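# Stand the bottle upright in the lower shelf compartment

## Task

Put the bottle in the shelving unit's lower compartment standing upright with its cap at the top, so that its entire base rests on that compartment's floor, inside the low lip at the front and the higher ledge at the back.

## Robot and tools

ROBOT. Two six-joint arms, left_arm and right_arm, each ending in a two-finger gripper with a wrist camera (cam_left_wrist, cam_right_wrist, both 672x504). Each base sits on a tilted plate, and both plates hang from one metal frame behind the arms. A "too close" message treats a plate and its half of the frame as part of that arm. Calibrated base positions: left_arm (+0.047, +0.336, +0.441) m, right_arm (+0.030, -0.140, +0.441) m.

FRAME. All hand positions, orientations and targets in results use the scene frame. Its origin is at table-top height, halfway between the two nominal bases. +z points up, +x points out over the table, +y points toward left_arm. Arm names do not match left and right in the pictures. Printed hand poses may be off by a few centimetres, more at long reach.

ROW LAYOUT. Every command row is one flat list of 14 numbers covering both arms, each in [-1, 1]: six joint numbers then the opening for left_arm, then six joint numbers then the opening for right_arm. Send all 14 even when one arm stays still. Joint order inside each arm: wrist pitch (joint4), shoulder (joint2), wrist yaw (joint5), wrist roll (joint6), elbow (joint3), waist (joint1). Joint numbers are scaled offsets, not poses: they are added to the "Joint targets" the arm has when the action or call begins, not to the previous row, so repeating a value moves the joint again. Scale, radians per 1.0: waist and shoulder 2.811, elbow 2.53, wrist pitch 2.575, wrist yaw 8.12, wrist roll 9.528. Stated joint ranges in rad: waist -2.880 to 2.880, shoulder 0.000 to 3.142, elbow 0.000 to 3.019, wrist pitch -1.693 to 1.571, wrist yaw -1.571 to 1.571, wrist roll -2.094 to 2.094. Asking for more than 0.084 rad beyond a range gets the action rejected for both arms. The opening number is absolute: +1 fully open, -1 shut. A 0 there is a real half-open command; to keep a gripper unchanged, resend its current value.

TOOLS.
execute_actions(actions, cameras): actions is a list of actions; each action is a list of up to 15 rows, one row per 1/30 s step, with the final row repeated if fewer than 15 are given. An empty list only reports state and images.
move(target, speed, blend, opening_speed, blocking, cameras): target is one 14-number row or a list of up to 15 rows; every row is an offset from the same Joint targets held at the call's start. Joints travel together, so the hand follows a curve, and nothing is avoided. speed is in rad/s for the joint with the longest way to go, 0.01 to 12.57, default 0.5, one value or one per target. blend (rad) rounds corners of a list. opening_speed is in scale units per second, at least 0.2; use a slow value to close on something fragile. Paths take at least 0.5 s and are cut short beyond 10 s. blocking=false returns early while it keeps going. The extra "move:" line reports done, off_target, moving, held or fault, plus limits=held if steps were withheld.
wait(seconds 0 to 10, cameras); stop(cameras) brakes a running move; zoom_image(camera, region [x0, y0, x1, y1] in pixels, at most 504x504); read_manual(section) gives licence text only; finished_scene(scene=1) ends the scene for good.
cameras: omit, null or ["all"] for both, [] for none; a wrong name voids the call.

RESULTS. end_effector_position (m) is the point between the pads, about 1 cm behind the fingertips; fingers point along the gripper's +z and close along its y. Joint positions and Joint velocities give, per arm, the six joints in the order above, then the pad gap (0.094 m when fully open). "Joint targets" is what the next offsets start from. grip_measured is the measured opening on the command scale; grip_effort_nm is gripper motor effort (negative closing). Joint torques follow the joint order; numbers 1 and 5 wrap at ±28 N m. Other lines: "joint sent to its limit", "joint command not followed" (clearance check altered targets), "Tool commands", MOTOR HOT, OVER-TEMPERATURE FAULT.

MOTION NOTES. Each joint's target can run only a limited way ahead of its measured angle, and targets placing the hand more than 110 mm from where it is get scaled back, so big moves take several actions. To end a push, command targets back beyond the measured positions.

AVOID. Dropping the bottle, opening while it is still moving, slamming into things, hard hits or strong pushes. Any bottle or object leaving the table fails the task. The grippers are not kept apart; a hard contact between arms, or one gripper closing on the other's fingers, can fail the scene. Holding loads, stretching out or straining against unreachable poses heats motors; at 100 °C the arm goes limp and drops. Loose objects may get a brief outside nudge. Release by commanding an opening well above grip_measured. The bottle must remain upright in place once the robot lets go.

Each tool is called as a command line: name --argument value for each argument, lists and objects as JSON in quotes; but a table of rows of numbers goes row by row, as --pt "numbers of a row", without its own name.

## Session

execute_actions --actions '[]'

Scene clock: 0.00 s.
left_arm: end_effector_position=(+0.5761, -0.0028, +0.3246) grip_measured=+1.000 grip_effort_nm=n/a end_effector_quat_wxyz=(+0.462, +0.635, +0.493, -0.375) | right_arm: end_effector_position=(+0.3260, -0.2238, +0.2206) grip_measured=+1.000 grip_effort_nm=n/a end_effector_quat_wxyz=(+0.055, -0.546, +0.822, +0.153)
Joint names: [wrist pitch, shoulder, wrist yaw, wrist roll, elbow, waist]
Joint positions: left_arm=[-0.166 1.65 0.615 1.596 1.107 -0.438 0.094] | right_arm=[-0.302 1.093 -0.232 -1.616 0.478 -0.437 0.094]
Joint velocities: within noise
Joint torques (N m): no reading
Heat: left arm: hottest waist 27 °C; right arm: hottest elbow 28 °C.
Joint targets: left_arm=[-0.165 1.652 0.614 1.596 1.115 -0.437] | right_arm=[-0.302 1.088 -0.233 -1.616 0.481 -0.435]
Tool commands: left_gripper/opening=+1.0 right_gripper/opening=+1.0

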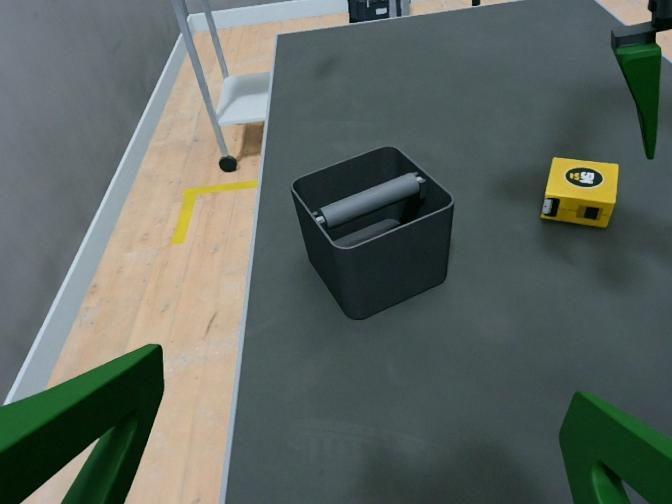

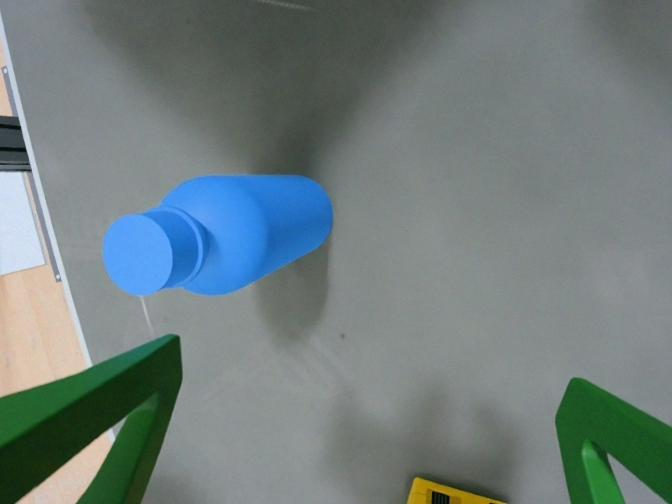

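move --target '[0, -0.0889, -0.1108, 0, 0, 0, 1, 0, 0, 0, 0, 0, 0, 1]' --speed 0.8

zoom_image --camera "cam_right_wrist" --region '[0, 120, 504, 504]'

Scene clock: 5.30 s.
left_arm: end_effector_position=(+0.6856, +0.1563, +0.3197) grip_measured=+1.000 grip_effort_nm=-0.022 end_effector_quat_wxyz=(+0.273, +0.692, +0.668, +0.000) | right_arm: end_effector_position=(+0.3260, -0.2238, +0.2206) grip_measured=+1.000 grip_effort_nm=-0.012 end_effector_quat_wxyz=(+0.055, -0.546, +0.822, +0.153)
Joint names: [wrist pitch, shoulder, wrist yaw, wrist roll, elbow, waist]
Joint positions: left_arm=[-0.166 1.414 -0.283 1.596 1.107 -0.438 0.094] | right_arm=[-0.302 1.093 -0.232 -1.616 0.478 -0.437 0.094]
Joint velocities: within noise
Joint torques (N m): left_arm=[0.02 -14.04 0.09 0.02 4.59 -6.71] | right_arm=[-0.02 -7.18 -0.19 0 0.91 -0.26]
Heat: left arm: hottest waist 27 °C; right arm: hottest elbow 28 °C.
Joint targets: left_arm=[-0.165 1.402 -0.285 1.596 1.115 -0.437] | right_arm=[-0.302 1.088 -0.233 -1.616 0.481 -0.435]
move: done
camera_calibration:
cam_left_wrist: T_world_to_cam=[[-0.91316, -0.153032, -0.377783, 0.777198], [-0.163259, 0.986571, -0.00501745, -0.00366138], [0.373477, 0.0570945, -0.925881, 0.131635], [0, 0, 0, 1]] pos_world=[0.659946, 0.115033, 0.415472]

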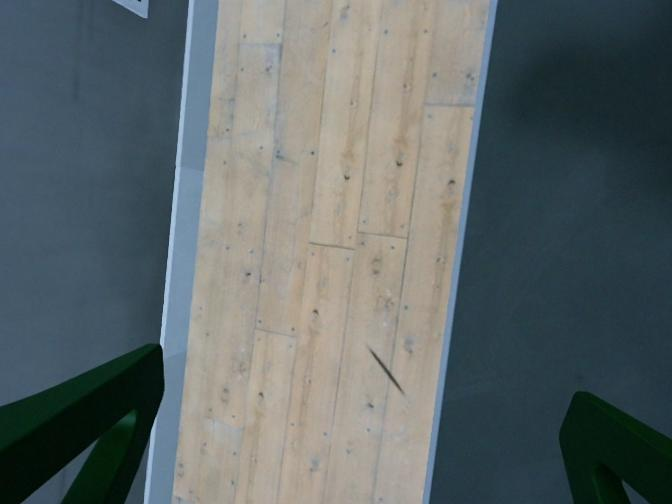

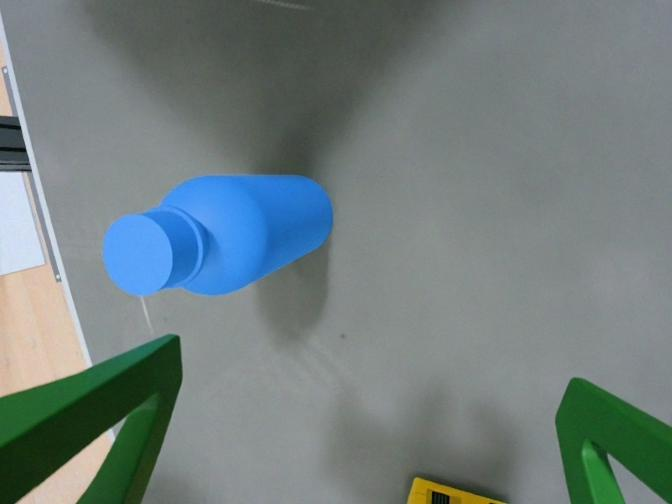

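Scaled by 1.000.

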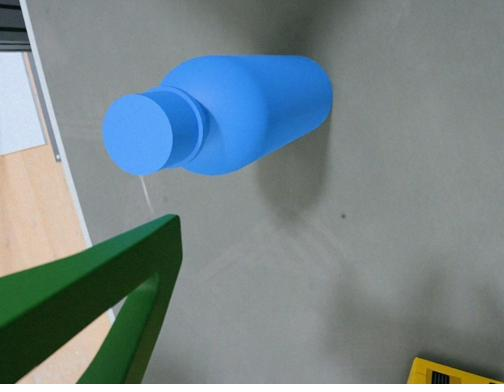

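move --target '[-0.10, 0, -0.04, 0, 0, 0, 1, 0, 0, 0, 0, 0, 0, 1]' --speed 0.8 --cameras '["cam_left_wrist"]'

Scene clock: 6.87 s.
left_arm: end_effector_position=(+0.6354, +0.2110, +0.2920) grip_measured=+1.000 grip_effort_nm=-0.017 end_effector_quat_wxyz=(+0.082, +0.745, +0.661, +0.046) | right_arm: end_effector_position=(+0.3260, -0.2238, +0.2206) grip_measured=+1.000 grip_effort_nm=-0.007 end_effector_quat_wxyz=(+0.055, -0.546, +0.822, +0.153)
Joint names: [wrist pitch, shoulder, wrist yaw, wrist roll, elbow, waist]
Joint positions: left_arm=[-0.416 1.414 -0.608 1.596 1.107 -0.438 0.094] | right_arm=[-0.302 1.093 -0.232 -1.616 0.478 -0.437 0.094]
Joint velocities: within noise
Joint torques (N m): left_arm=[-0.66 -13.86 -0.11 0.04 4.31 -6.53] | right_arm=[-0.09 -7.47 -0.21 0.01 0.83 -0.21]
Heat: left arm: hottest waist 27 °C; right arm: hottest elbow 28 °C.
Joint targets: left_arm=[-0.423 1.402 -0.610 1.596 1.115 -0.437] | right_arm=[-0.302 1.088 -0.233 -1.616 0.481 -0.435]
move: done
camera_calibration:
cam_left_wrist: T_world_to_cam=[[-0.974978, 0.0107114, -0.222042, 0.688546], [-0.0729665, 0.928079, 0.365164, -0.219108], [0.209984, 0.372228, -0.904076, 0.152653], [0, 0, 0, 1]] pos_world=[0.623275, 0.139152, 0.370906]
Images, in order (width x height): cam_left_wrist 672x504.

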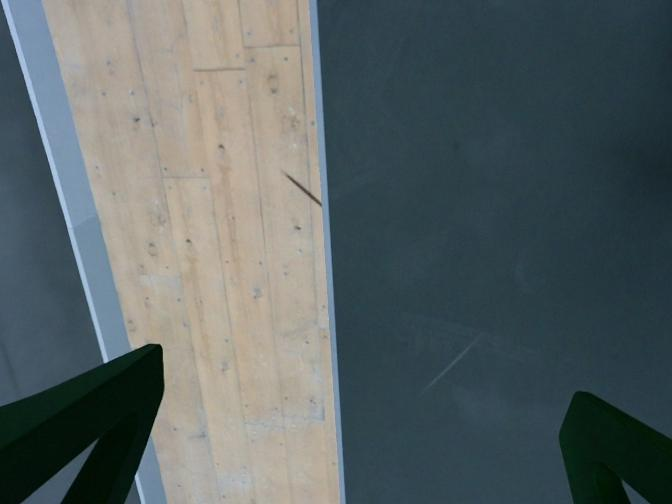

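move --target '[0, 0, -0.02, -0.084, 0, 0.04, 1, 0, 0, 0, 0, 0, 0, 1]' --speed 0.9 --cameras '["cam_left_wrist"]'

Scene clock: 9.53 s.
left_arm: end_effector_position=(+0.6369, +0.2893, +0.2673) grip_measured=+1.000 grip_effort_nm=-0.027 end_effector_quat_wxyz=(+0.031, +0.402, +0.908, +0.112) | right_arm: end_effector_position=(+0.3260, -0.2238, +0.2206) grip_measured=+1.000 grip_effort_nm=-0.012 end_effector_quat_wxyz=(+0.055, -0.546, +0.822, +0.153)
Joint names: [wrist pitch, shoulder, wrist yaw, wrist roll, elbow, waist]
Joint positions: left_arm=[-0.416 1.414 -0.77 0.813 1.107 -0.336 0.094] | right_arm=[-0.302 1.093 -0.232 -1.616 0.478 -0.437 0.094]
Joint velocities: within noise
Joint torques (N m): left_arm=[-0.53 -14.74 -0.32 -0.14 4.11 -5.19] | right_arm=[-0.03 -7 -0.23 0.04 0.87 -0.15]
Heat: left arm: hottest waist 28 °C; right arm: hottest elbow 28 °C.
Joint targets: left_arm=[-0.423 1.402 -0.772 0.796 1.115 -0.324] | right_arm=[-0.302 1.088 -0.233 -1.616 0.481 -0.435]
move: done
camera_calibration:
cam_left_wrist: T_world_to_cam=[[-0.645111, -0.712907, -0.274946, 0.697012], [-0.747132, 0.513153, 0.422455, 0.251405], [-0.160081, 0.477951, -0.863676, 0.295139], [0, 0, 0, 1]] pos_world=[0.684728, 0.226833, 0.340338]
Images, in order (width x height): cam_left_wrist 672x504.

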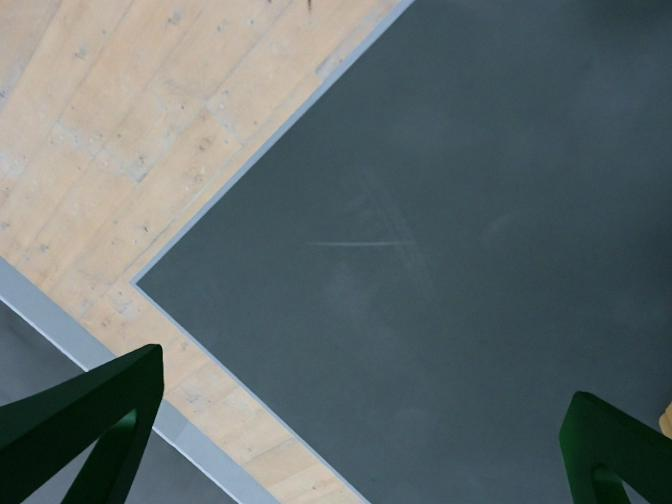

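move --target '[-0.08, 0, 0, -0.09, 0, 0, 1, 0, 0, 0, 0, 0, 0, 1]' --speed 0.9 --cameras '["cam_left_wrist"]'

Scene clock: 11.77 s.
left_arm: end_effector_position=(+0.5966, +0.2931, +0.2650) grip_measured=+1.000 grip_effort_nm=-0.027 end_effector_quat_wxyz=(-0.005, +0.053, +0.994, +0.097) | right_arm: end_effector_position=(+0.3260, -0.2238, +0.2206) grip_measured=+1.000 grip_effort_nm=-0.012 end_effector_quat_wxyz=(+0.055, -0.546, +0.822, +0.153)
Joint names: [wrist pitch, shoulder, wrist yaw, wrist roll, elbow, waist]
Joint positions: left_arm=[-0.622 1.414 -0.77 -0.044 1.107 -0.336 0.094] | right_arm=[-0.302 1.093 -0.232 -1.616 0.478 -0.437 0.094]
Joint velocities: within noise
Joint torques (N m): left_arm=[-0.87 -14.33 -0.38 -0.14 3.89 -4.84] | right_arm=[-0.01 -7.36 -0.19 0.02 0.88 -0.44]
Heat: left arm: hottest waist 28 °C; right arm: hottest elbow 28 °C.
Joint targets: left_arm=[-0.629 1.402 -0.773 -0.061 1.115 -0.324] | right_arm=[-0.302 1.088 -0.233 -1.616 0.481 -0.435]
move: done
camera_calibration:
cam_left_wrist: T_world_to_cam=[[-0.00520931, -0.97144, -0.237227, 0.357126], [-0.903408, -0.097142, 0.417632, 0.493686], [-0.42875, 0.216489, -0.877101, 0.52537], [0, 0, 0, 1]] pos_world=[0.673113, 0.281148, 0.339344]
Images, in order (width x height): cam_left_wrist 672x504.

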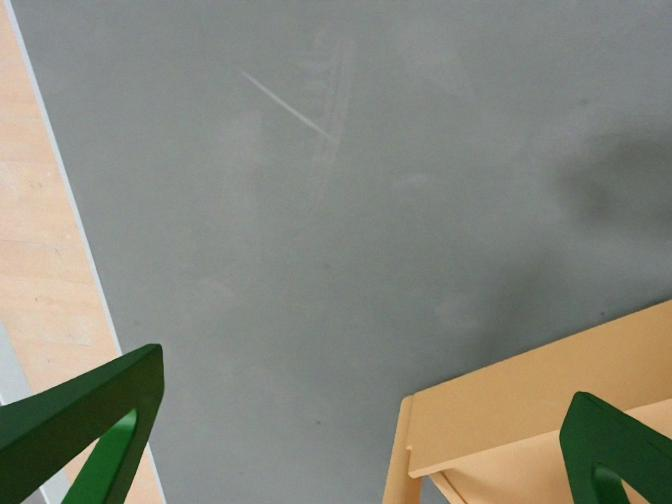

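move --target '[-0.13, -0.0249, 0.0533, 0.0064, 0, -0.0448, 1, 0, 0, 0, 0, 0, 0, 1]' --speed 0.9 --cameras '["cam_left_wrist"]'

Scene clock: 13.47 s.
left_arm: end_effector_position=(+0.5250, +0.2077, +0.3267) grip_measured=+1.000 grip_effort_nm=-0.037 end_effector_quat_wxyz=(-0.124, +0.163, +0.970, -0.135) | right_arm: end_effector_position=(+0.3260, -0.2238, +0.2206) grip_measured=+1.000 grip_effort_nm=-0.012 end_effector_quat_wxyz=(+0.055, -0.546, +0.822, +0.153)
Joint names: [wrist pitch, shoulder, wrist yaw, wrist roll, elbow, waist]
Joint positions: left_arm=[-0.955 1.348 -0.342 -0.018 1.107 -0.444 0.094] | right_arm=[-0.302 1.093 -0.232 -1.616 0.478 -0.437 0.094]
Joint velocities: within noise
Joint torques (N m): left_arm=[-1.16 -13.22 0.14 0.24 4.12 -6.48] | right_arm=[-0.08 -6.89 -0.19 0.02 0.84 -0.03]
Heat: left arm: hottest waist 28 °C; right arm: hottest elbow 28 °C.
Joint targets: left_arm=[-0.963 1.332 -0.340 -0.001 1.115 -0.450] | right_arm=[-0.302 1.088 -0.233 -1.616 0.481 -0.435]
move: done
camera_calibration:
cam_left_wrist: T_world_to_cam=[[-0.201152, -0.950374, 0.237335, 0.231859], [-0.731162, 0.306907, 0.609271, 0.157994], [-0.651875, -0.0509748, -0.756612, 0.700556], [0, 0, 0, 1]] pos_world=[0.618833, 0.207574, 0.378759]
Images, in order (width x height): cam_left_wrist 672x504.

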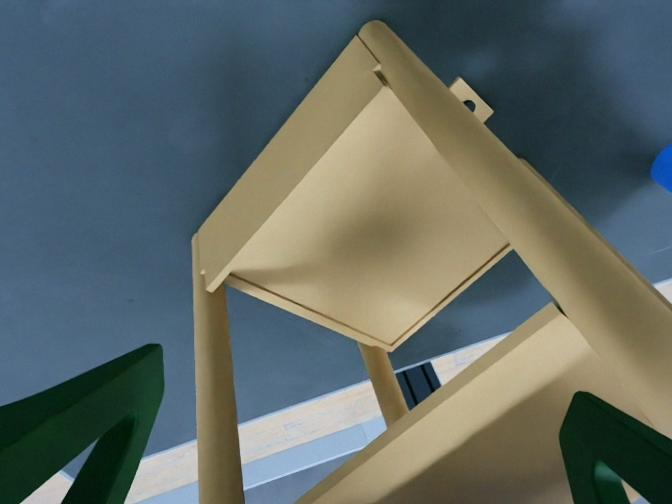

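zoom_image --camera "cam_left_wrist" --region '[168, 0, 672, 504]'

zoom_image --camera "cam_left_wrist" --region '[180, 0, 560, 360]'

Scaled by 1.000.

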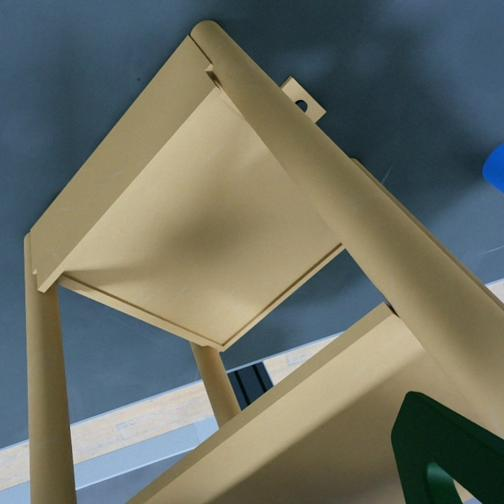

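Scaled by 1.326 from the camera's 672x504 image, which has a finer 960x720 frame.

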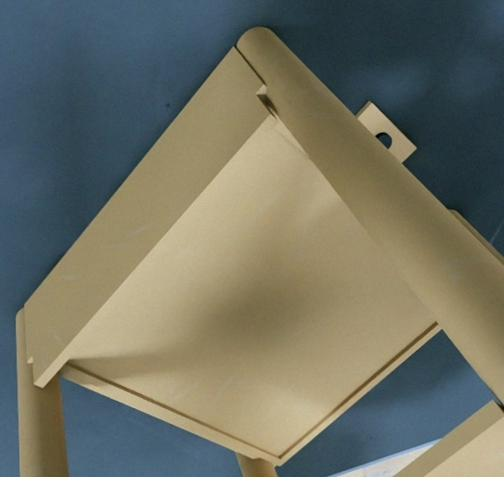

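move --target '[0, 0, 0, 0, 0, 0, 1, -0.1278, -0.0491, -0.0206, 0.3344, 0, 0.0836, 1]' --speed 2.0

Scene clock: 19.00 s.
left_arm: end_effector_position=(+0.5249, +0.2078, +0.3267) grip_measured=+1.000 grip_effort_nm=-0.032 end_effector_quat_wxyz=(-0.124, +0.163, +0.969, -0.135) | right_arm: end_effector_position=(+0.3173, -0.1196, +0.2924) grip_measured=+1.000 grip_effort_nm=-0.051 end_effector_quat_wxyz=(-0.322, +0.755, +0.559, +0.117)
Joint names: [wrist pitch, shoulder, wrist yaw, wrist roll, elbow, waist]
Joint positions: left_arm=[-0.956 1.348 -0.342 -0.017 1.107 -0.444 0.094] | right_arm=[-0.62 0.968 -0.397 1.553 0.478 -0.211 0.094]
Joint velocities: within noise
Joint torques (N m): left_arm=[-1.13 -13.22 0.11 0.26 4.21 -6.42] | right_arm=[-0.65 -7.36 -0.33 0.23 1.83 1.44]
Heat: left arm: hottest waist 28 °C; right arm: hottest elbow 28 °C.
Joint targets: left_arm=[-0.963 1.332 -0.340 -0.001 1.115 -0.450] | right_arm=[-0.631 0.950 -0.400 1.570 0.481 -0.200]
move: done
camera_calibration:
cam_left_wrist: T_world_to_cam=[[-0.202045, -0.950135, 0.237529, 0.232271], [-0.730804, 0.307724, 0.609287, 0.157522], [-0.651999, -0.0504838, -0.756537, 0.700437], [0, 0, 0, 1]] pos_world=[0.618732, 0.207576, 0.37876]
cam_right_wrist: T_world_to_cam=[[-0.956642, 0.126729, 0.262251, 0.248646], [0.291203, 0.434898, 0.852094, -0.256775], [-0.00606727, 0.891518, -0.452945, 0.351097], [0, 0, 0, 1]] pos_world=[0.314769, -0.232849, 0.312617]

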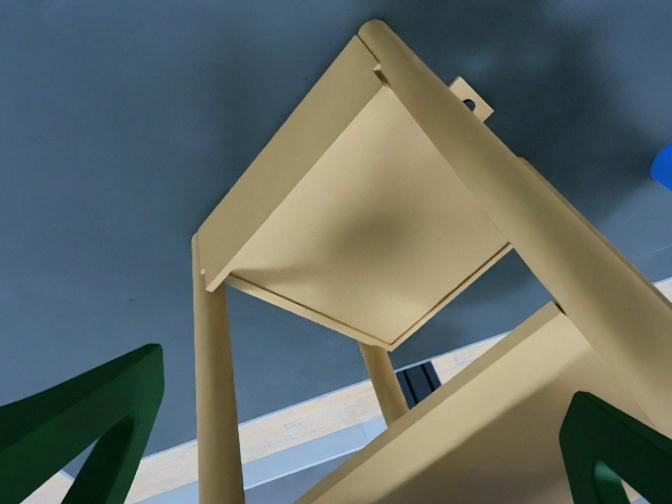

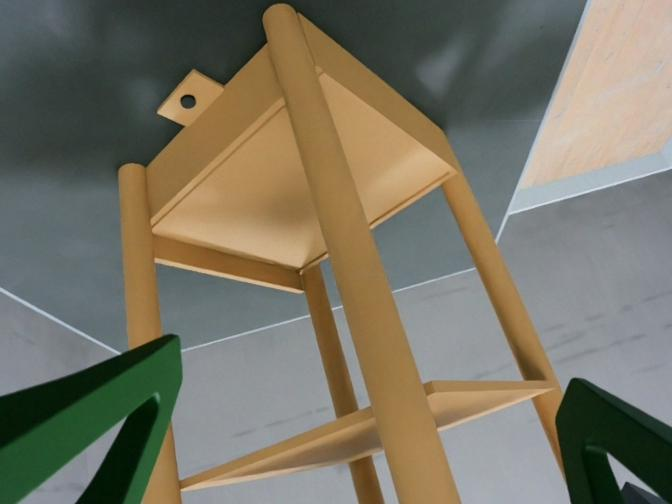

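zoom_image --camera "cam_right_wrist" --region '[110, 0, 490, 300]'

zoom_image --camera "cam_right_wrist" --region '[110, 250, 590, 504]'

Scaled by 1.326 from the camera's 672x504 image, which has a finer 960x720 frame.

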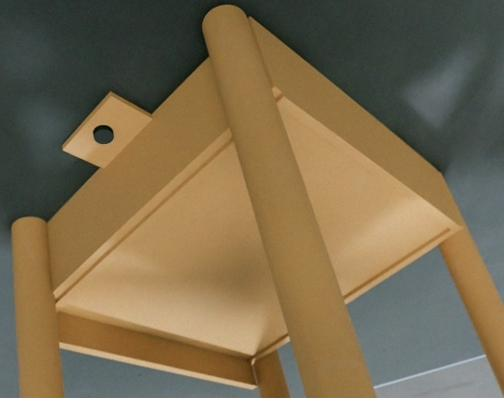

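Scaled by 1.050 from the camera's 672x504 image, which has a finer 960x720 frame.

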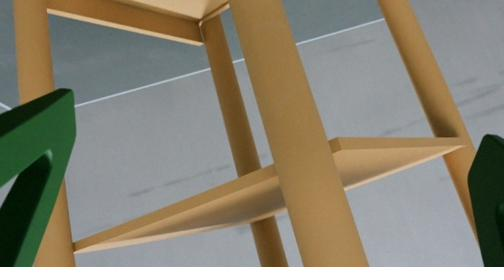

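move --pt "0 0 0 0 0 0 1 -0.1045 0 -0.0579 -0.1522 0 -0.2490 1" --pt "0 0 0 0 0 0 1 -0.1429 0.3102 -0.0584 -0.1522 0.1763 -0.2497 1" --speed '[1.5, 0.8]' --blend '[0.1, 0]'

Scene clock: 31.13 s.
left_arm: end_effector_position=(+0.5249, +0.2078, +0.3267) grip_measured=+1.000 grip_effort_nm=-0.032 end_effector_quat_wxyz=(-0.124, +0.163, +0.969, -0.135) | right_arm: end_effector_position=(+0.2472, -0.2751, +0.1529) grip_measured=+1.000 grip_effort_nm=-0.056 end_effector_quat_wxyz=(-0.356, +0.612, +0.613, +0.351)
Joint names: [wrist pitch, shoulder, wrist yaw, wrist roll, elbow, waist]
Joint positions: left_arm=[-0.956 1.348 -0.342 -0.017 1.107 -0.444 0.094] | right_arm=[-0.982 1.825 -0.872 0.136 0.923 -0.892 0.094]
Joint velocities: within noise
Joint torques (N m): left_arm=[-1.21 -13.33 0.14 0.26 4.15 -6.42] | right_arm=[-1.65 -9.05 -0.09 -0.16 -2.19 -5.25]
Heat: left arm: hottest waist 28 °C; right arm: hottest elbow 28 °C.
Joint targets: left_arm=[-0.963 1.332 -0.340 -0.001 1.115 -0.450] | right_arm=[-0.999 1.822 -0.874 0.120 0.927 -0.902]
move: done
camera_calibration:
cam_left_wrist: T_world_to_cam=[[-0.202045, -0.950135, 0.237529, 0.232271], [-0.730804, 0.307724, 0.609287, 0.157522], [-0.651999, -0.0504838, -0.756537, 0.700437], [0, 0, 0, 1]] pos_world=[0.618732, 0.207576, 0.37876]
cam_right_wrist: T_world_to_cam=[[-0.994654, -0.00519308, -0.103129, 0.266955], [-0.103242, 0.0686304, 0.992286, -0.0745204], [0.00192475, 0.997629, -0.0687997, 0.394489], [0, 0, 0, 1]] pos_world=[0.257075, -0.387053, 0.128617]

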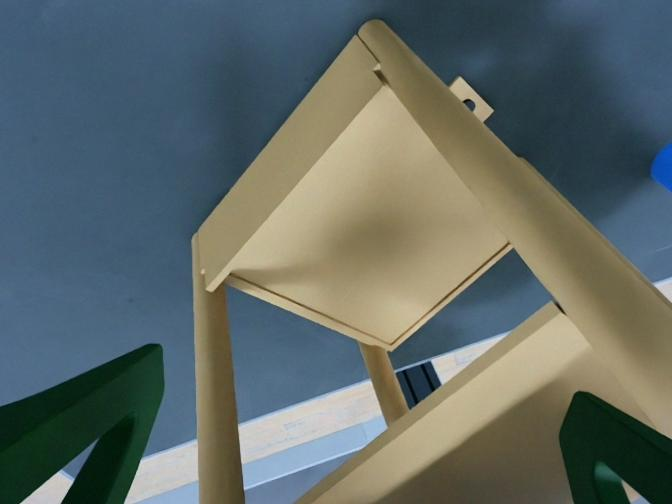

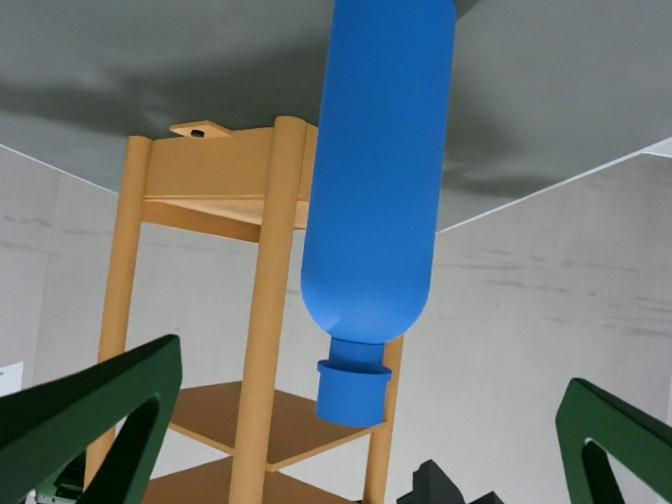

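move --target '[0,0,0,0,0,0,1, 0.0979, 0.0202, -0.0026, 0.0182, -0.0235, 0.0391, 1]' --speed 0.4 --cameras '["cam_right_wrist"]'

Scene clock: 34.07 s.
left_arm: end_effector_position=(+0.5249, +0.2078, +0.3267) grip_measured=+1.000 grip_effort_nm=-0.032 end_effector_quat_wxyz=(-0.124, +0.163, +0.969, -0.135) | right_arm: end_effector_position=(+0.2517, -0.2425, +0.1185) grip_measured=+1.000 grip_effort_nm=-0.051 end_effector_quat_wxyz=(-0.342, +0.608, +0.625, +0.350)
Joint names: [wrist pitch, shoulder, wrist yaw, wrist roll, elbow, waist]
Joint positions: left_arm=[-0.956 1.348 -0.342 -0.017 1.107 -0.444 0.094] | right_arm=[-0.755 1.874 -0.893 0.277 0.892 -0.8 0.094]
Joint velocities: within noise
Joint torques (N m): left_arm=[-1.16 -13.16 0.13 0.26 4.14 -6.18] | right_arm=[-0.57 -8.12 -0.19 0.18 -5.45 -3.19]
Heat: left arm: hottest waist 28 °C; right arm: hottest elbow 28 °C.
Joint targets: left_arm=[-0.963 1.332 -0.340 -0.001 1.115 -0.450] | right_arm=[-0.747 1.879 -0.895 0.293 0.867 -0.792]
move: done
camera_calibration:
cam_right_wrist: T_world_to_cam=[[-0.991318, -0.0189498, -0.130117, 0.26701], [-0.131309, 0.0908278, 0.987172, -0.0291512], [-0.00688844, 0.995686, -0.0925275, 0.364228], [0, 0, 0, 1]] pos_world=[0.263373, -0.354949, 0.0972208]
Images, in order (width x height): cam_right_wrist 672x504.

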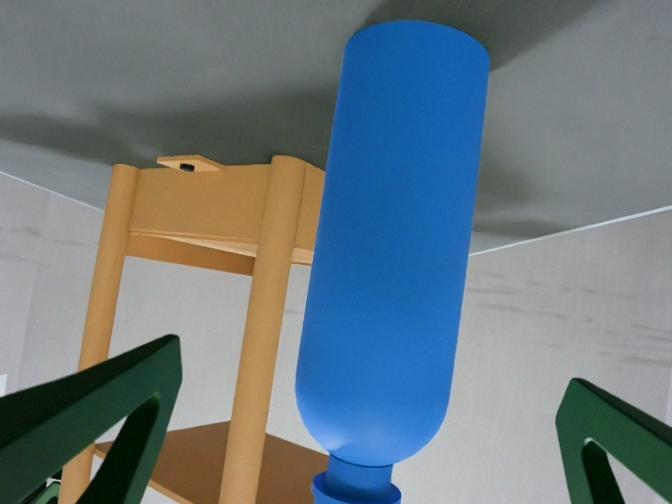

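move --target '[0,0,0,0,0,0,1, 0.1136, 0.0174, -0.0027, 0.0228, -0.0368, 0.0477, 1]' --speed 0.3 --cameras '["cam_right_wrist"]'

Scene clock: 36.47 s.
left_arm: end_effector_position=(+0.5249, +0.2078, +0.3267) grip_measured=+1.000 grip_effort_nm=-0.037 end_effector_quat_wxyz=(-0.124, +0.163, +0.969, -0.135) | right_arm: end_effector_position=(+0.2513, -0.1804, +0.0985) grip_measured=+1.000 grip_effort_nm=-0.051 end_effector_quat_wxyz=(-0.344, +0.610, +0.620, +0.354)
Joint names: [wrist pitch, shoulder, wrist yaw, wrist roll, elbow, waist]
Joint positions: left_arm=[-0.956 1.348 -0.342 -0.017 1.107 -0.444 0.094] | right_arm=[-0.463 1.92 -0.915 0.494 0.806 -0.667 0.094]
Joint velocities: within noise
Joint torques (N m): left_arm=[-1.17 -13.27 0.12 0.24 4.14 -6.18] | right_arm=[-0.51 -7.41 -0.28 0.19 -7.3 -1.26]
Heat: left arm: hottest waist 28 °C; right arm: hottest elbow 28 °C.
Joint targets: left_arm=[-0.963 1.332 -0.340 -0.001 1.115 -0.450] | right_arm=[-0.455 1.928 -0.917 0.510 0.774 -0.658]
move: done
camera_calibration:
cam_right_wrist: T_world_to_cam=[[-0.992018, -0.00707962, -0.125897, 0.267082], [-0.12605, 0.0828583, 0.988558, -0.0180032], [0.00343303, 0.996536, -0.0830893, 0.297156], [0, 0, 0, 1]] pos_world=[0.261661, -0.292744, 0.0761126]
Images, in order (width x height): cam_right_wrist 672x504.

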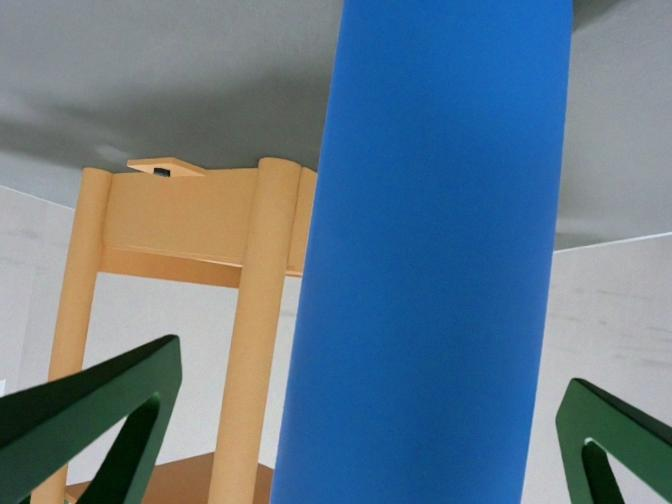

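move --target '[0,0,0,0,0,0,1, 0.0121, 0.0016, 0, 0, -0.0115, -0.001, 1]' --speed 0.2 --cameras '["cam_right_wrist"]'

Scene clock: 37.90 s.
left_arm: end_effector_position=(+0.5249, +0.2078, +0.3267) grip_measured=+1.000 grip_effort_nm=-0.032 end_effector_quat_wxyz=(-0.124, +0.163, +0.969, -0.135) | right_arm: end_effector_position=(+0.2424, -0.1741, +0.1018) grip_measured=+1.000 grip_effort_nm=-0.056 end_effector_quat_wxyz=(-0.344, +0.611, +0.619, +0.354)
Joint names: [wrist pitch, shoulder, wrist yaw, wrist roll, elbow, waist]
Joint positions: left_arm=[-0.956 1.348 -0.342 -0.017 1.107 -0.444 0.094] | right_arm=[-0.432 1.925 -0.915 0.494 0.779 -0.667 0.094]
Joint velocities: within noise
Joint torques (N m): left_arm=[-1.17 -13.04 0.12 0.25 4.08 -6.3] | right_arm=[-0.38 -7.12 -0.27 0.21 -7.65 -1.85]
Heat: left arm: hottest waist 28 °C; right arm: hottest elbow 28 °C.
Joint targets: left_arm=[-0.963 1.332 -0.340 -0.001 1.115 -0.450] | right_arm=[-0.424 1.932 -0.917 0.510 0.745 -0.660]
move: done
camera_calibration:
cam_right_wrist: T_world_to_cam=[[-0.992181, -0.00661814, -0.124631, 0.258675], [-0.124751, 0.0824925, 0.988753, -0.0232722], [0.00373743, 0.99657, -0.0826731, 0.291074], [0, 0, 0, 1]] pos_world=[0.252661, -0.286444, 0.0793134]
Images, in order (width x height): cam_right_wrist 672x504.

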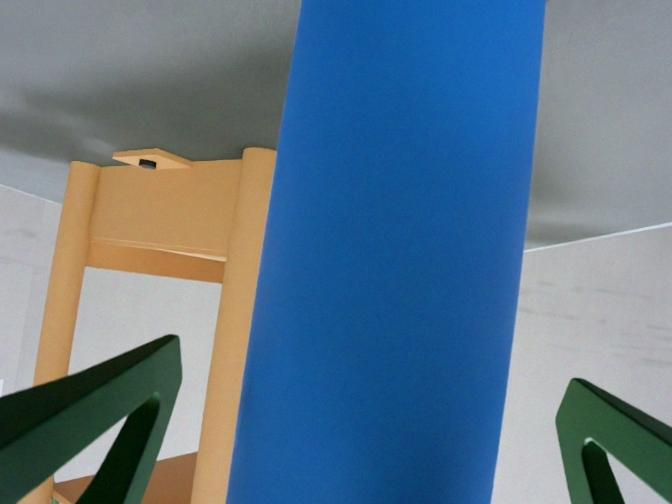

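move --target '[0,0,0,0,0,0,1, 0,0,0,0,0,0, 0.05]' --speed 0.2 --opening_speed 0.6 --cameras '["cam_right_wrist"]'

Scene clock: 39.87 s.
left_arm: end_effector_position=(+0.5249, +0.2078, +0.3267) grip_measured=+1.000 grip_effort_nm=-0.037 end_effector_quat_wxyz=(-0.124, +0.163, +0.969, -0.135) | right_arm: end_effector_position=(+0.2430, -0.1741, +0.1019) grip_measured=+0.155 grip_effort_nm=-1.023 end_effector_quat_wxyz=(-0.344, +0.612, +0.618, +0.355)
Joint names: [wrist pitch, shoulder, wrist yaw, wrist roll, elbow, waist]
Joint positions: left_arm=[-0.956 1.348 -0.342 -0.017 1.107 -0.444 0.094] | right_arm=[-0.431 1.925 -0.918 0.498 0.779 -0.667 0.054]
Joint velocities: within noise
Joint torques (N m): left_arm=[-1.16 -13.22 0.15 0.27 4.15 -6.42] | right_arm=[-0.49 -7.18 -0.17 0.2 -7.72 -1.67]
Heat: left arm: hottest waist 28 °C; right arm: hottest elbow 28 °C.
Joint targets: left_arm=[-0.963 1.332 -0.340 -0.001 1.115 -0.450] | right_arm=[-0.423 1.932 -0.917 0.510 0.745 -0.660]
move: done
camera_calibration:
cam_right_wrist: T_world_to_cam=[[-0.992291, -0.00213422, -0.123913, 0.260123], [-0.12367, 0.0819377, 0.988935, -0.0236941], [0.00804255, 0.996635, -0.08157, 0.289912], [0, 0, 0, 1]] pos_world=[0.252856, -0.28644, 0.0793127]
Images, in order (width x height): cam_right_wrist 672x504.

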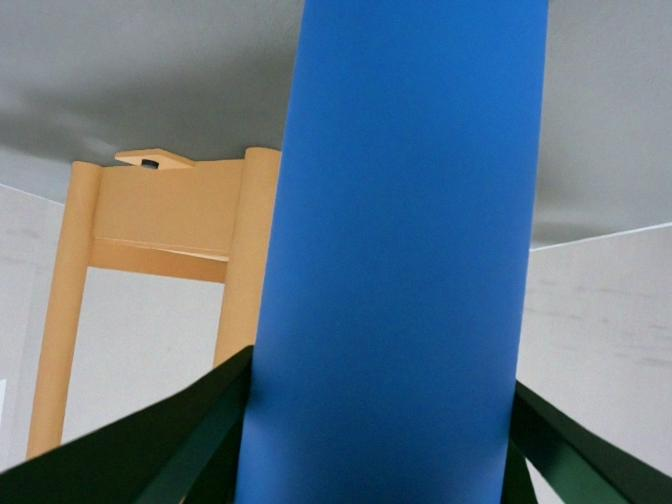

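move --target '[0,0,0,0,0,0,1, -0.0571, -0.074, 0.001, -0.0082, -0.0455, -0.0146, 0.05]' --speed 0.25 --cameras '["cam_right_wrist"]'

zoom_image --camera "cam_right_wrist" --region '[0, 130, 374, 504]'

Scene clock: 42.97 s.
left_arm: end_effector_position=(+0.5249, +0.2078, +0.3267) grip_measured=+1.000 grip_effort_nm=-0.037 end_effector_quat_wxyz=(-0.124, +0.163, +0.969, -0.135) | right_arm: end_effector_position=(+0.2443, -0.1776, +0.1605) grip_measured=+0.154 grip_effort_nm=-1.038 end_effector_quat_wxyz=(-0.347, +0.611, +0.620, +0.350)
Joint names: [wrist pitch, shoulder, wrist yaw, wrist roll, elbow, waist]
Joint positions: left_arm=[-0.956 1.348 -0.342 -0.017 1.107 -0.444 0.094] | right_arm=[-0.544 1.745 -0.906 0.449 0.671 -0.696 0.054]
Joint velocities: within noise
Joint torques (N m): left_arm=[-1.11 -13.22 0.13 0.25 4.11 -6.36] | right_arm=[-1.69 -8.88 -0.29 -0.11 -7.77 -2.26]
Heat: left arm: hottest waist 28 °C; right arm: hottest elbow 28 °C.
Joint targets: left_arm=[-0.963 1.332 -0.340 -0.001 1.115 -0.450] | right_arm=[-0.571 1.724 -0.909 0.432 0.630 -0.702]
move: off_target (right_arm); right_arm: the elbow is farthest, 0.042 rad from its target
camera_calibration:
cam_right_wrist: T_world_to_cam=[[-0.993093, -0.0111938, -0.116792, 0.265998], [-0.11732, 0.084284, 0.989511, -0.0823364], [-0.00123272, 0.996379, -0.0850152, 0.300954], [0, 0, 0, 1]] pos_world=[0.254872, -0.289947, 0.138125]
Images, in order (width x height): cam_right_wrist 672x504.

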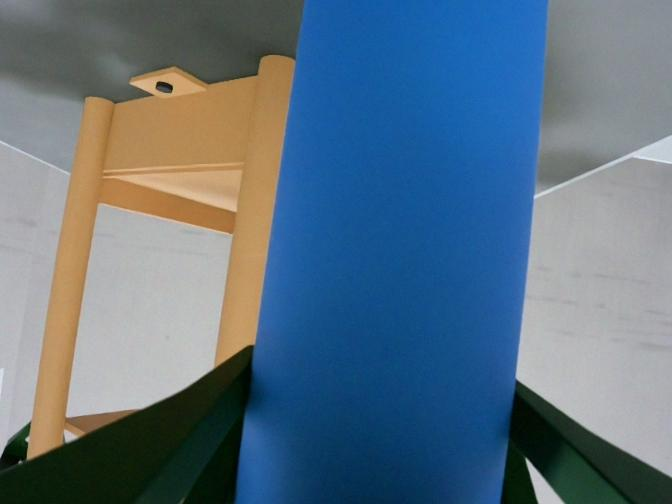

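Scaled by 1.348 from the camera's 672x504 image, which has a finer 960x720 frame.

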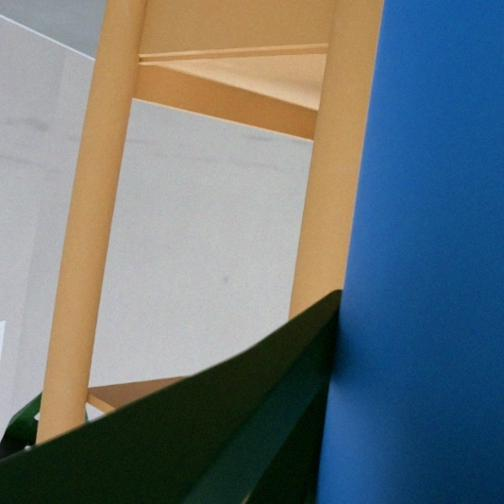

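move --target '[-0.259, 0.2394, 0.0451, -0.0758, 0.3055, 0.0416, 1, -0.0983, -0.0068, 0.0565, 0.0423, 0.1818, 0.2592, 0.05]' --speed 0.5

Scene clock: 48.47 s.
left_arm: end_effector_position=(+0.5716, +0.1300, +0.2513) grip_measured=+1.000 grip_effort_nm=-0.037 end_effector_quat_wxyz=(-0.471, -0.134, +0.867, -0.088) | right_arm: end_effector_position=(+0.4107, +0.0008, +0.1669) grip_measured=+0.154 grip_effort_nm=-1.043 end_effector_quat_wxyz=(-0.438, +0.402, +0.770, +0.232)
Joint names: [wrist pitch, shoulder, wrist yaw, wrist roll, elbow, waist]
Joint positions: left_arm=[-1.618 1.985 0.024 -0.705 1.86 -0.348 0.094] | right_arm=[-0.802 1.732 -0.444 0.819 1.087 0.015 0.054]
Joint velocities: within noise
Joint torques (N m): left_arm=[-2.06 -16.03 0.32 -0.13 5.39 -8.76] | right_arm=[-1.4 -13.27 -0.53 0.22 0.5 5.48]
Heat: left arm: hottest waist 28 °C; right arm: hottest elbow 29 °C.
Joint targets: left_arm=[-1.630 2.005 0.026 -0.723 1.888 -0.333] | right_arm=[-0.824 1.705 -0.450 0.835 1.090 0.027]
move: done
camera_calibration:
cam_left_wrist: T_world_to_cam=[[0.330152, -0.940347, -0.0821448, -0.0394015], [-0.0916486, -0.118547, 0.98871, -0.14372], [-0.939468, -0.318896, -0.12532, 0.710587], [0, 0, 0, 1]] pos_world=[0.66741, 0.172515, 0.227911]
cam_right_wrist: T_world_to_cam=[[-0.815791, -0.567161, -0.1132, 0.361125], [-0.137065, -0.000555559, 0.990562, -0.0762737], [-0.561871, 0.823607, -0.0772849, 0.353042], [0, 0, 0, 1]] pos_world=[0.482512, -0.0859945, 0.143718]

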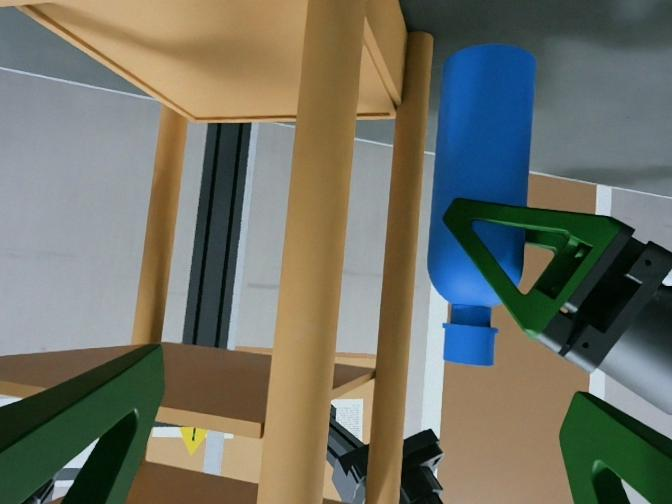

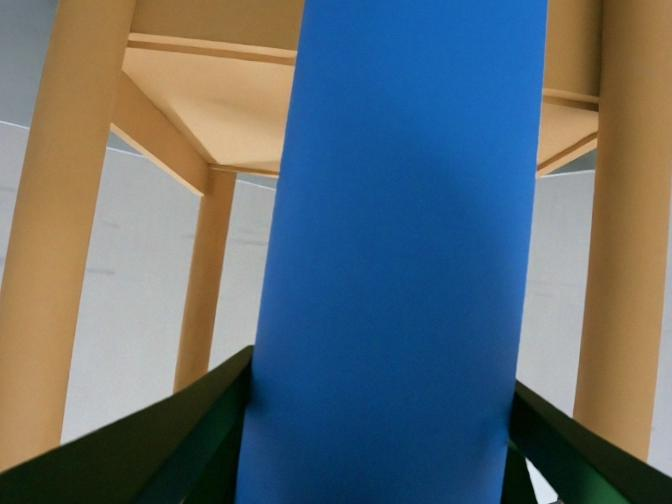

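zoom_image --camera "cam_left_wrist" --region '[270, 0, 470, 150]'

zoom_image --camera "cam_left_wrist" --region '[140, 310, 500, 504]'

zoom_image --camera "cam_right_wrist" --region '[0, 0, 336, 252]'

zoom_image --camera "cam_right_wrist" --region '[500, 0, 672, 200]'

Scaled by 2.520 from the camera's 672x504 image, which has a finer 960x720 frame.

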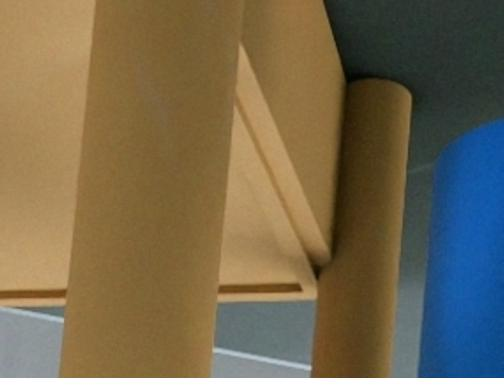

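Scaled by 1.400 from the camera's 672x504 image, which has a finer 960x720 frame.

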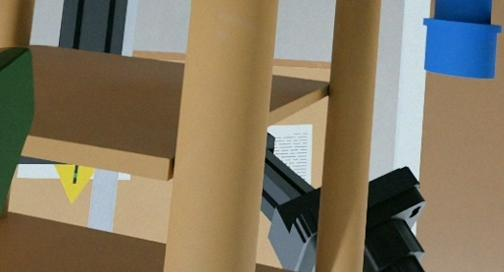

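Scaled by 1.500 from the camera's 672x504 image, which has a finer 960x720 frame.

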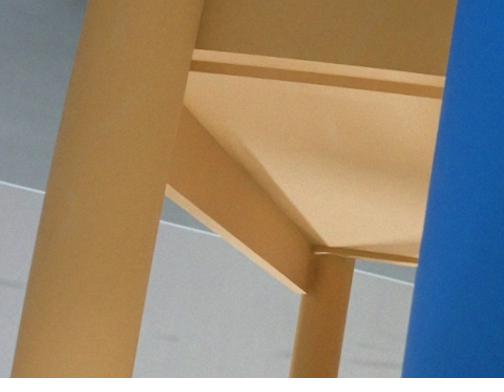

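Scaled by 2.520 from the camera's 672x504 image, which has a finer 960x720 frame.

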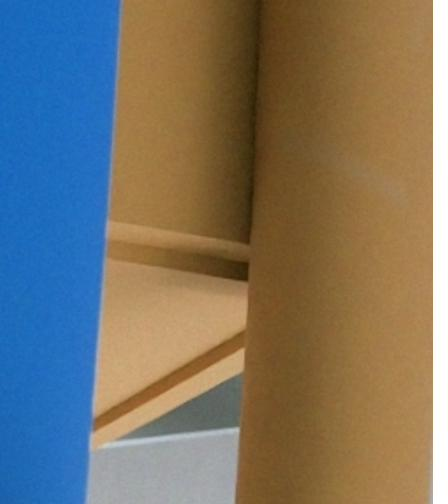

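move --target '[0,0,0,0,0,0,1, 0.0179, -0.0089, 0, 0.0052, -0.0123, 0.0155, 0.05]' --speed 0.2

Scene clock: 51.23 s.
left_arm: end_effector_position=(+0.5716, +0.1300, +0.2513) grip_measured=+1.000 grip_effort_nm=-0.037 end_effector_quat_wxyz=(-0.471, -0.134, +0.867, -0.088) | right_arm: end_effector_position=(+0.4111, +0.0132, +0.1779) grip_measured=+0.154 grip_effort_nm=-1.043 end_effector_quat_wxyz=(-0.437, +0.408, +0.767, +0.233)
Joint names: [wrist pitch, shoulder, wrist yaw, wrist roll, elbow, waist]
Joint positions: left_arm=[-1.619 1.985 0.024 -0.706 1.86 -0.348 0.094] | right_arm=[-0.779 1.711 -0.443 0.868 1.067 0.048 0.054]
Joint velocities: within noise
Joint torques (N m): left_arm=[-2.04 -15.85 0.3 -0.13 5.39 -8.82] | right_arm=[-0.54 -12.51 -0.56 0.22 -0.4 6.24]
Heat: left arm: hottest waist 28 °C; right arm: hottest elbow 28 °C.
Joint targets: left_arm=[-1.630 2.005 0.026 -0.723 1.888 -0.333] | right_arm=[-0.778 1.680 -0.450 0.885 1.059 0.071]
move: done
camera_calibration:
cam_left_wrist: T_world_to_cam=[[0.330293, -0.940226, -0.0829506, -0.0392996], [-0.0911786, -0.119255, 0.988668, -0.143913], [-0.939464, -0.318987, -0.125118, 0.710459], [0, 0, 0, 1]] pos_world=[0.66731, 0.172515, 0.227913]
cam_right_wrist: T_world_to_cam=[[-0.82278, -0.557978, -0.108136, 0.371533], [-0.133893, 0.00538418, 0.990981, -0.0885188], [-0.552363, 0.829838, -0.0791395, 0.340276], [0, 0, 0, 1]] pos_world=[0.481794, -0.0745907, 0.154826]

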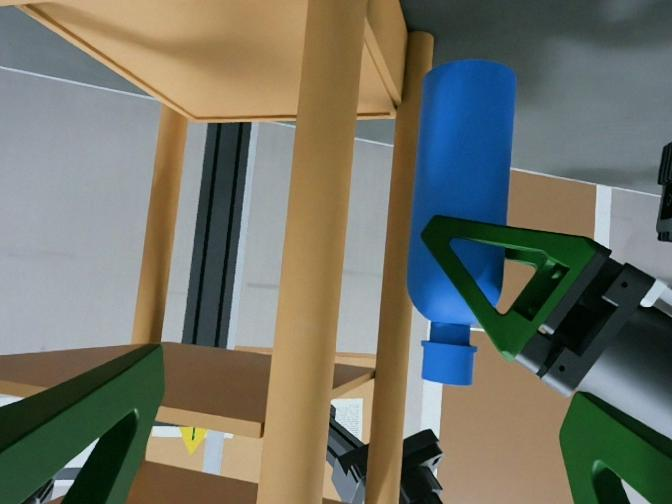

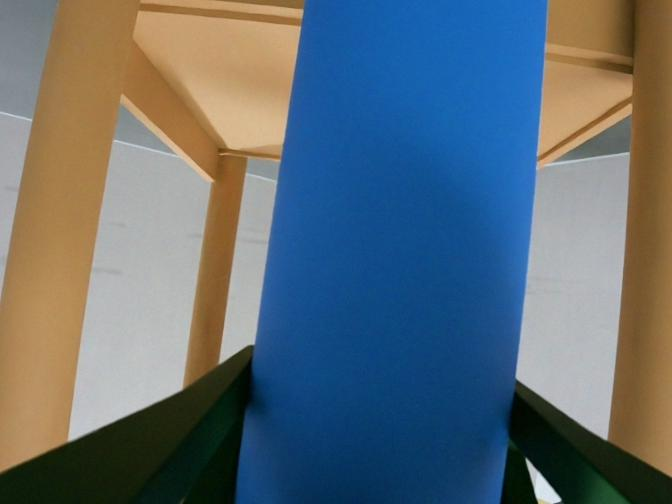

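zoom_image --camera "cam_left_wrist" --region '[310, 320, 490, 420]'

zoom_image --camera "cam_left_wrist" --region '[350, 0, 530, 120]'

Scaled by 2.800 from the camera's 672x504 image, which has a finer 960x720 frame.

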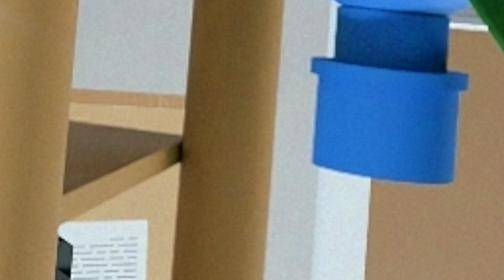

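Scaled by 2.800 from the camera's 672x504 image, which has a finer 960x720 frame.

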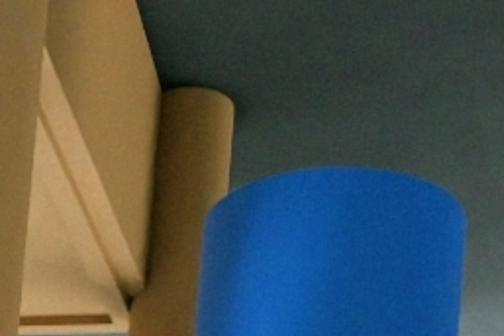

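move --target '[0,0,0,0,0,0,1, 0.0293, 0.0283, 0.0004, 0.0026, -0.0036, 0.011, 0.05]' --speed 0.15

Scene clock: 54.10 s.
left_arm: end_effector_position=(+0.5716, +0.1300, +0.2513) grip_measured=+1.000 grip_effort_nm=-0.037 end_effector_quat_wxyz=(-0.471, -0.134, +0.867, -0.088) | right_arm: end_effector_position=(+0.3979, +0.0338, +0.1633) grip_measured=+0.154 grip_effort_nm=-1.043 end_effector_quat_wxyz=(-0.438, +0.406, +0.768, +0.234)
Joint names: [wrist pitch, shoulder, wrist yaw, wrist roll, elbow, waist]
Joint positions: left_arm=[-1.619 1.985 0.024 -0.707 1.86 -0.348 0.094] | right_arm=[-0.706 1.763 -0.44 0.893 1.056 0.075 0.054]
Joint velocities: within noise
Joint torques (N m): left_arm=[-2.07 -15.85 0.3 -0.12 5.38 -8.88] | right_arm=[-0.42 -10.52 -0.57 0.15 -0.62 7.3]
Heat: left arm: hottest waist 28 °C; right arm: hottest elbow 28 °C.
Joint targets: left_arm=[-1.630 2.005 0.026 -0.723 1.888 -0.333] | right_arm=[-0.702 1.760 -0.447 0.909 1.050 0.101]
move: done
camera_calibration:
cam_left_wrist: T_world_to_cam=[[0.330403, -0.940158, -0.0832851, -0.0392143], [-0.0909591, -0.119547, 0.988653, -0.143994], [-0.939447, -0.319078, -0.125015, 0.710472], [0, 0, 0, 1]] pos_world=[0.667309, 0.172614, 0.227914]
cam_right_wrist: T_world_to_cam=[[-0.821474, -0.559363, -0.110876, 0.370606], [-0.135292, 0.00229282, 0.990803, -0.0752845], [-0.553965, 0.82892, -0.077561, 0.315071], [0, 0, 0, 1]] pos_world=[0.468796, -0.0536927, 0.140121]

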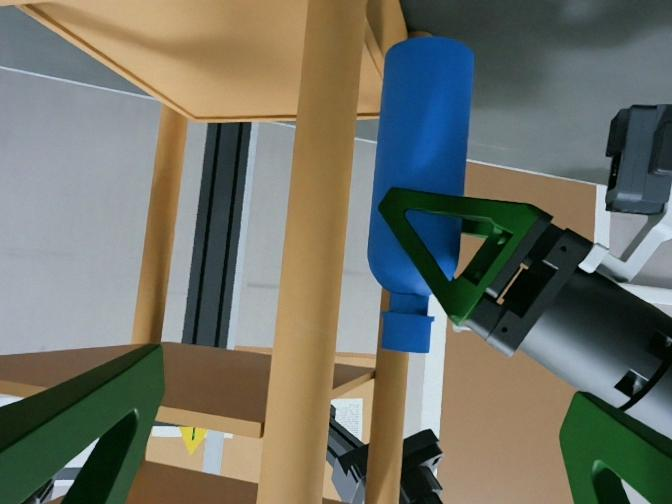

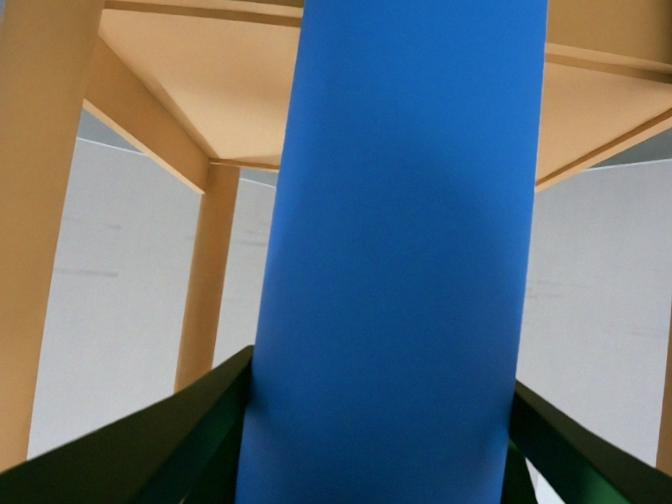

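zoom_image --camera "cam_right_wrist" --region '[530, 0, 672, 120]'

zoom_image --camera "cam_right_wrist" --region '[80, 0, 320, 200]'

zoom_image --camera "cam_left_wrist" --region '[340, 0, 480, 130]'

Scaled by 3.549 from the camera's 672x504 image, which has a finer 960x720 frame.

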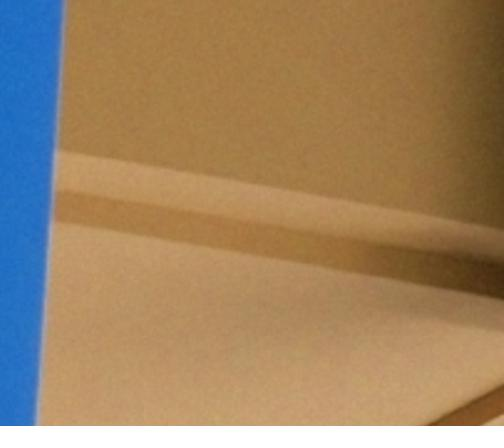

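Scaled by 2.100 from the camera's 672x504 image, which has a finer 960x720 frame.

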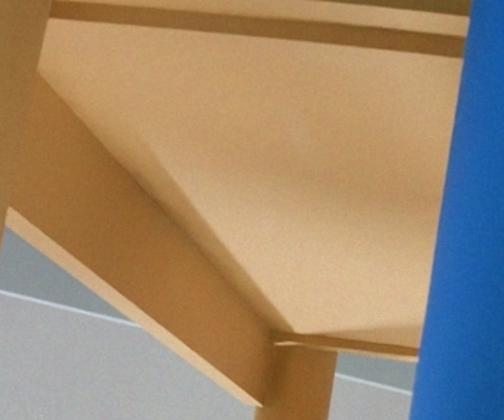

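Scaled by 3.600 from the camera's 672x504 image, which has a finer 960x720 frame.

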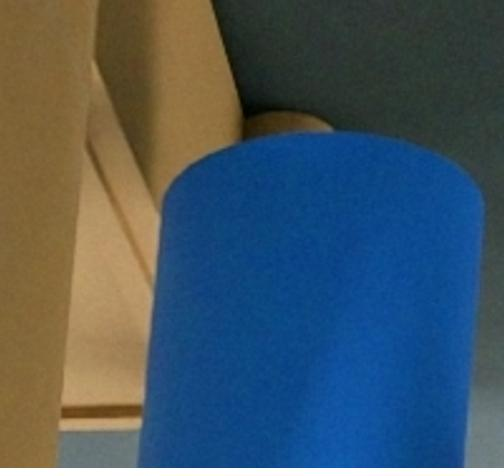

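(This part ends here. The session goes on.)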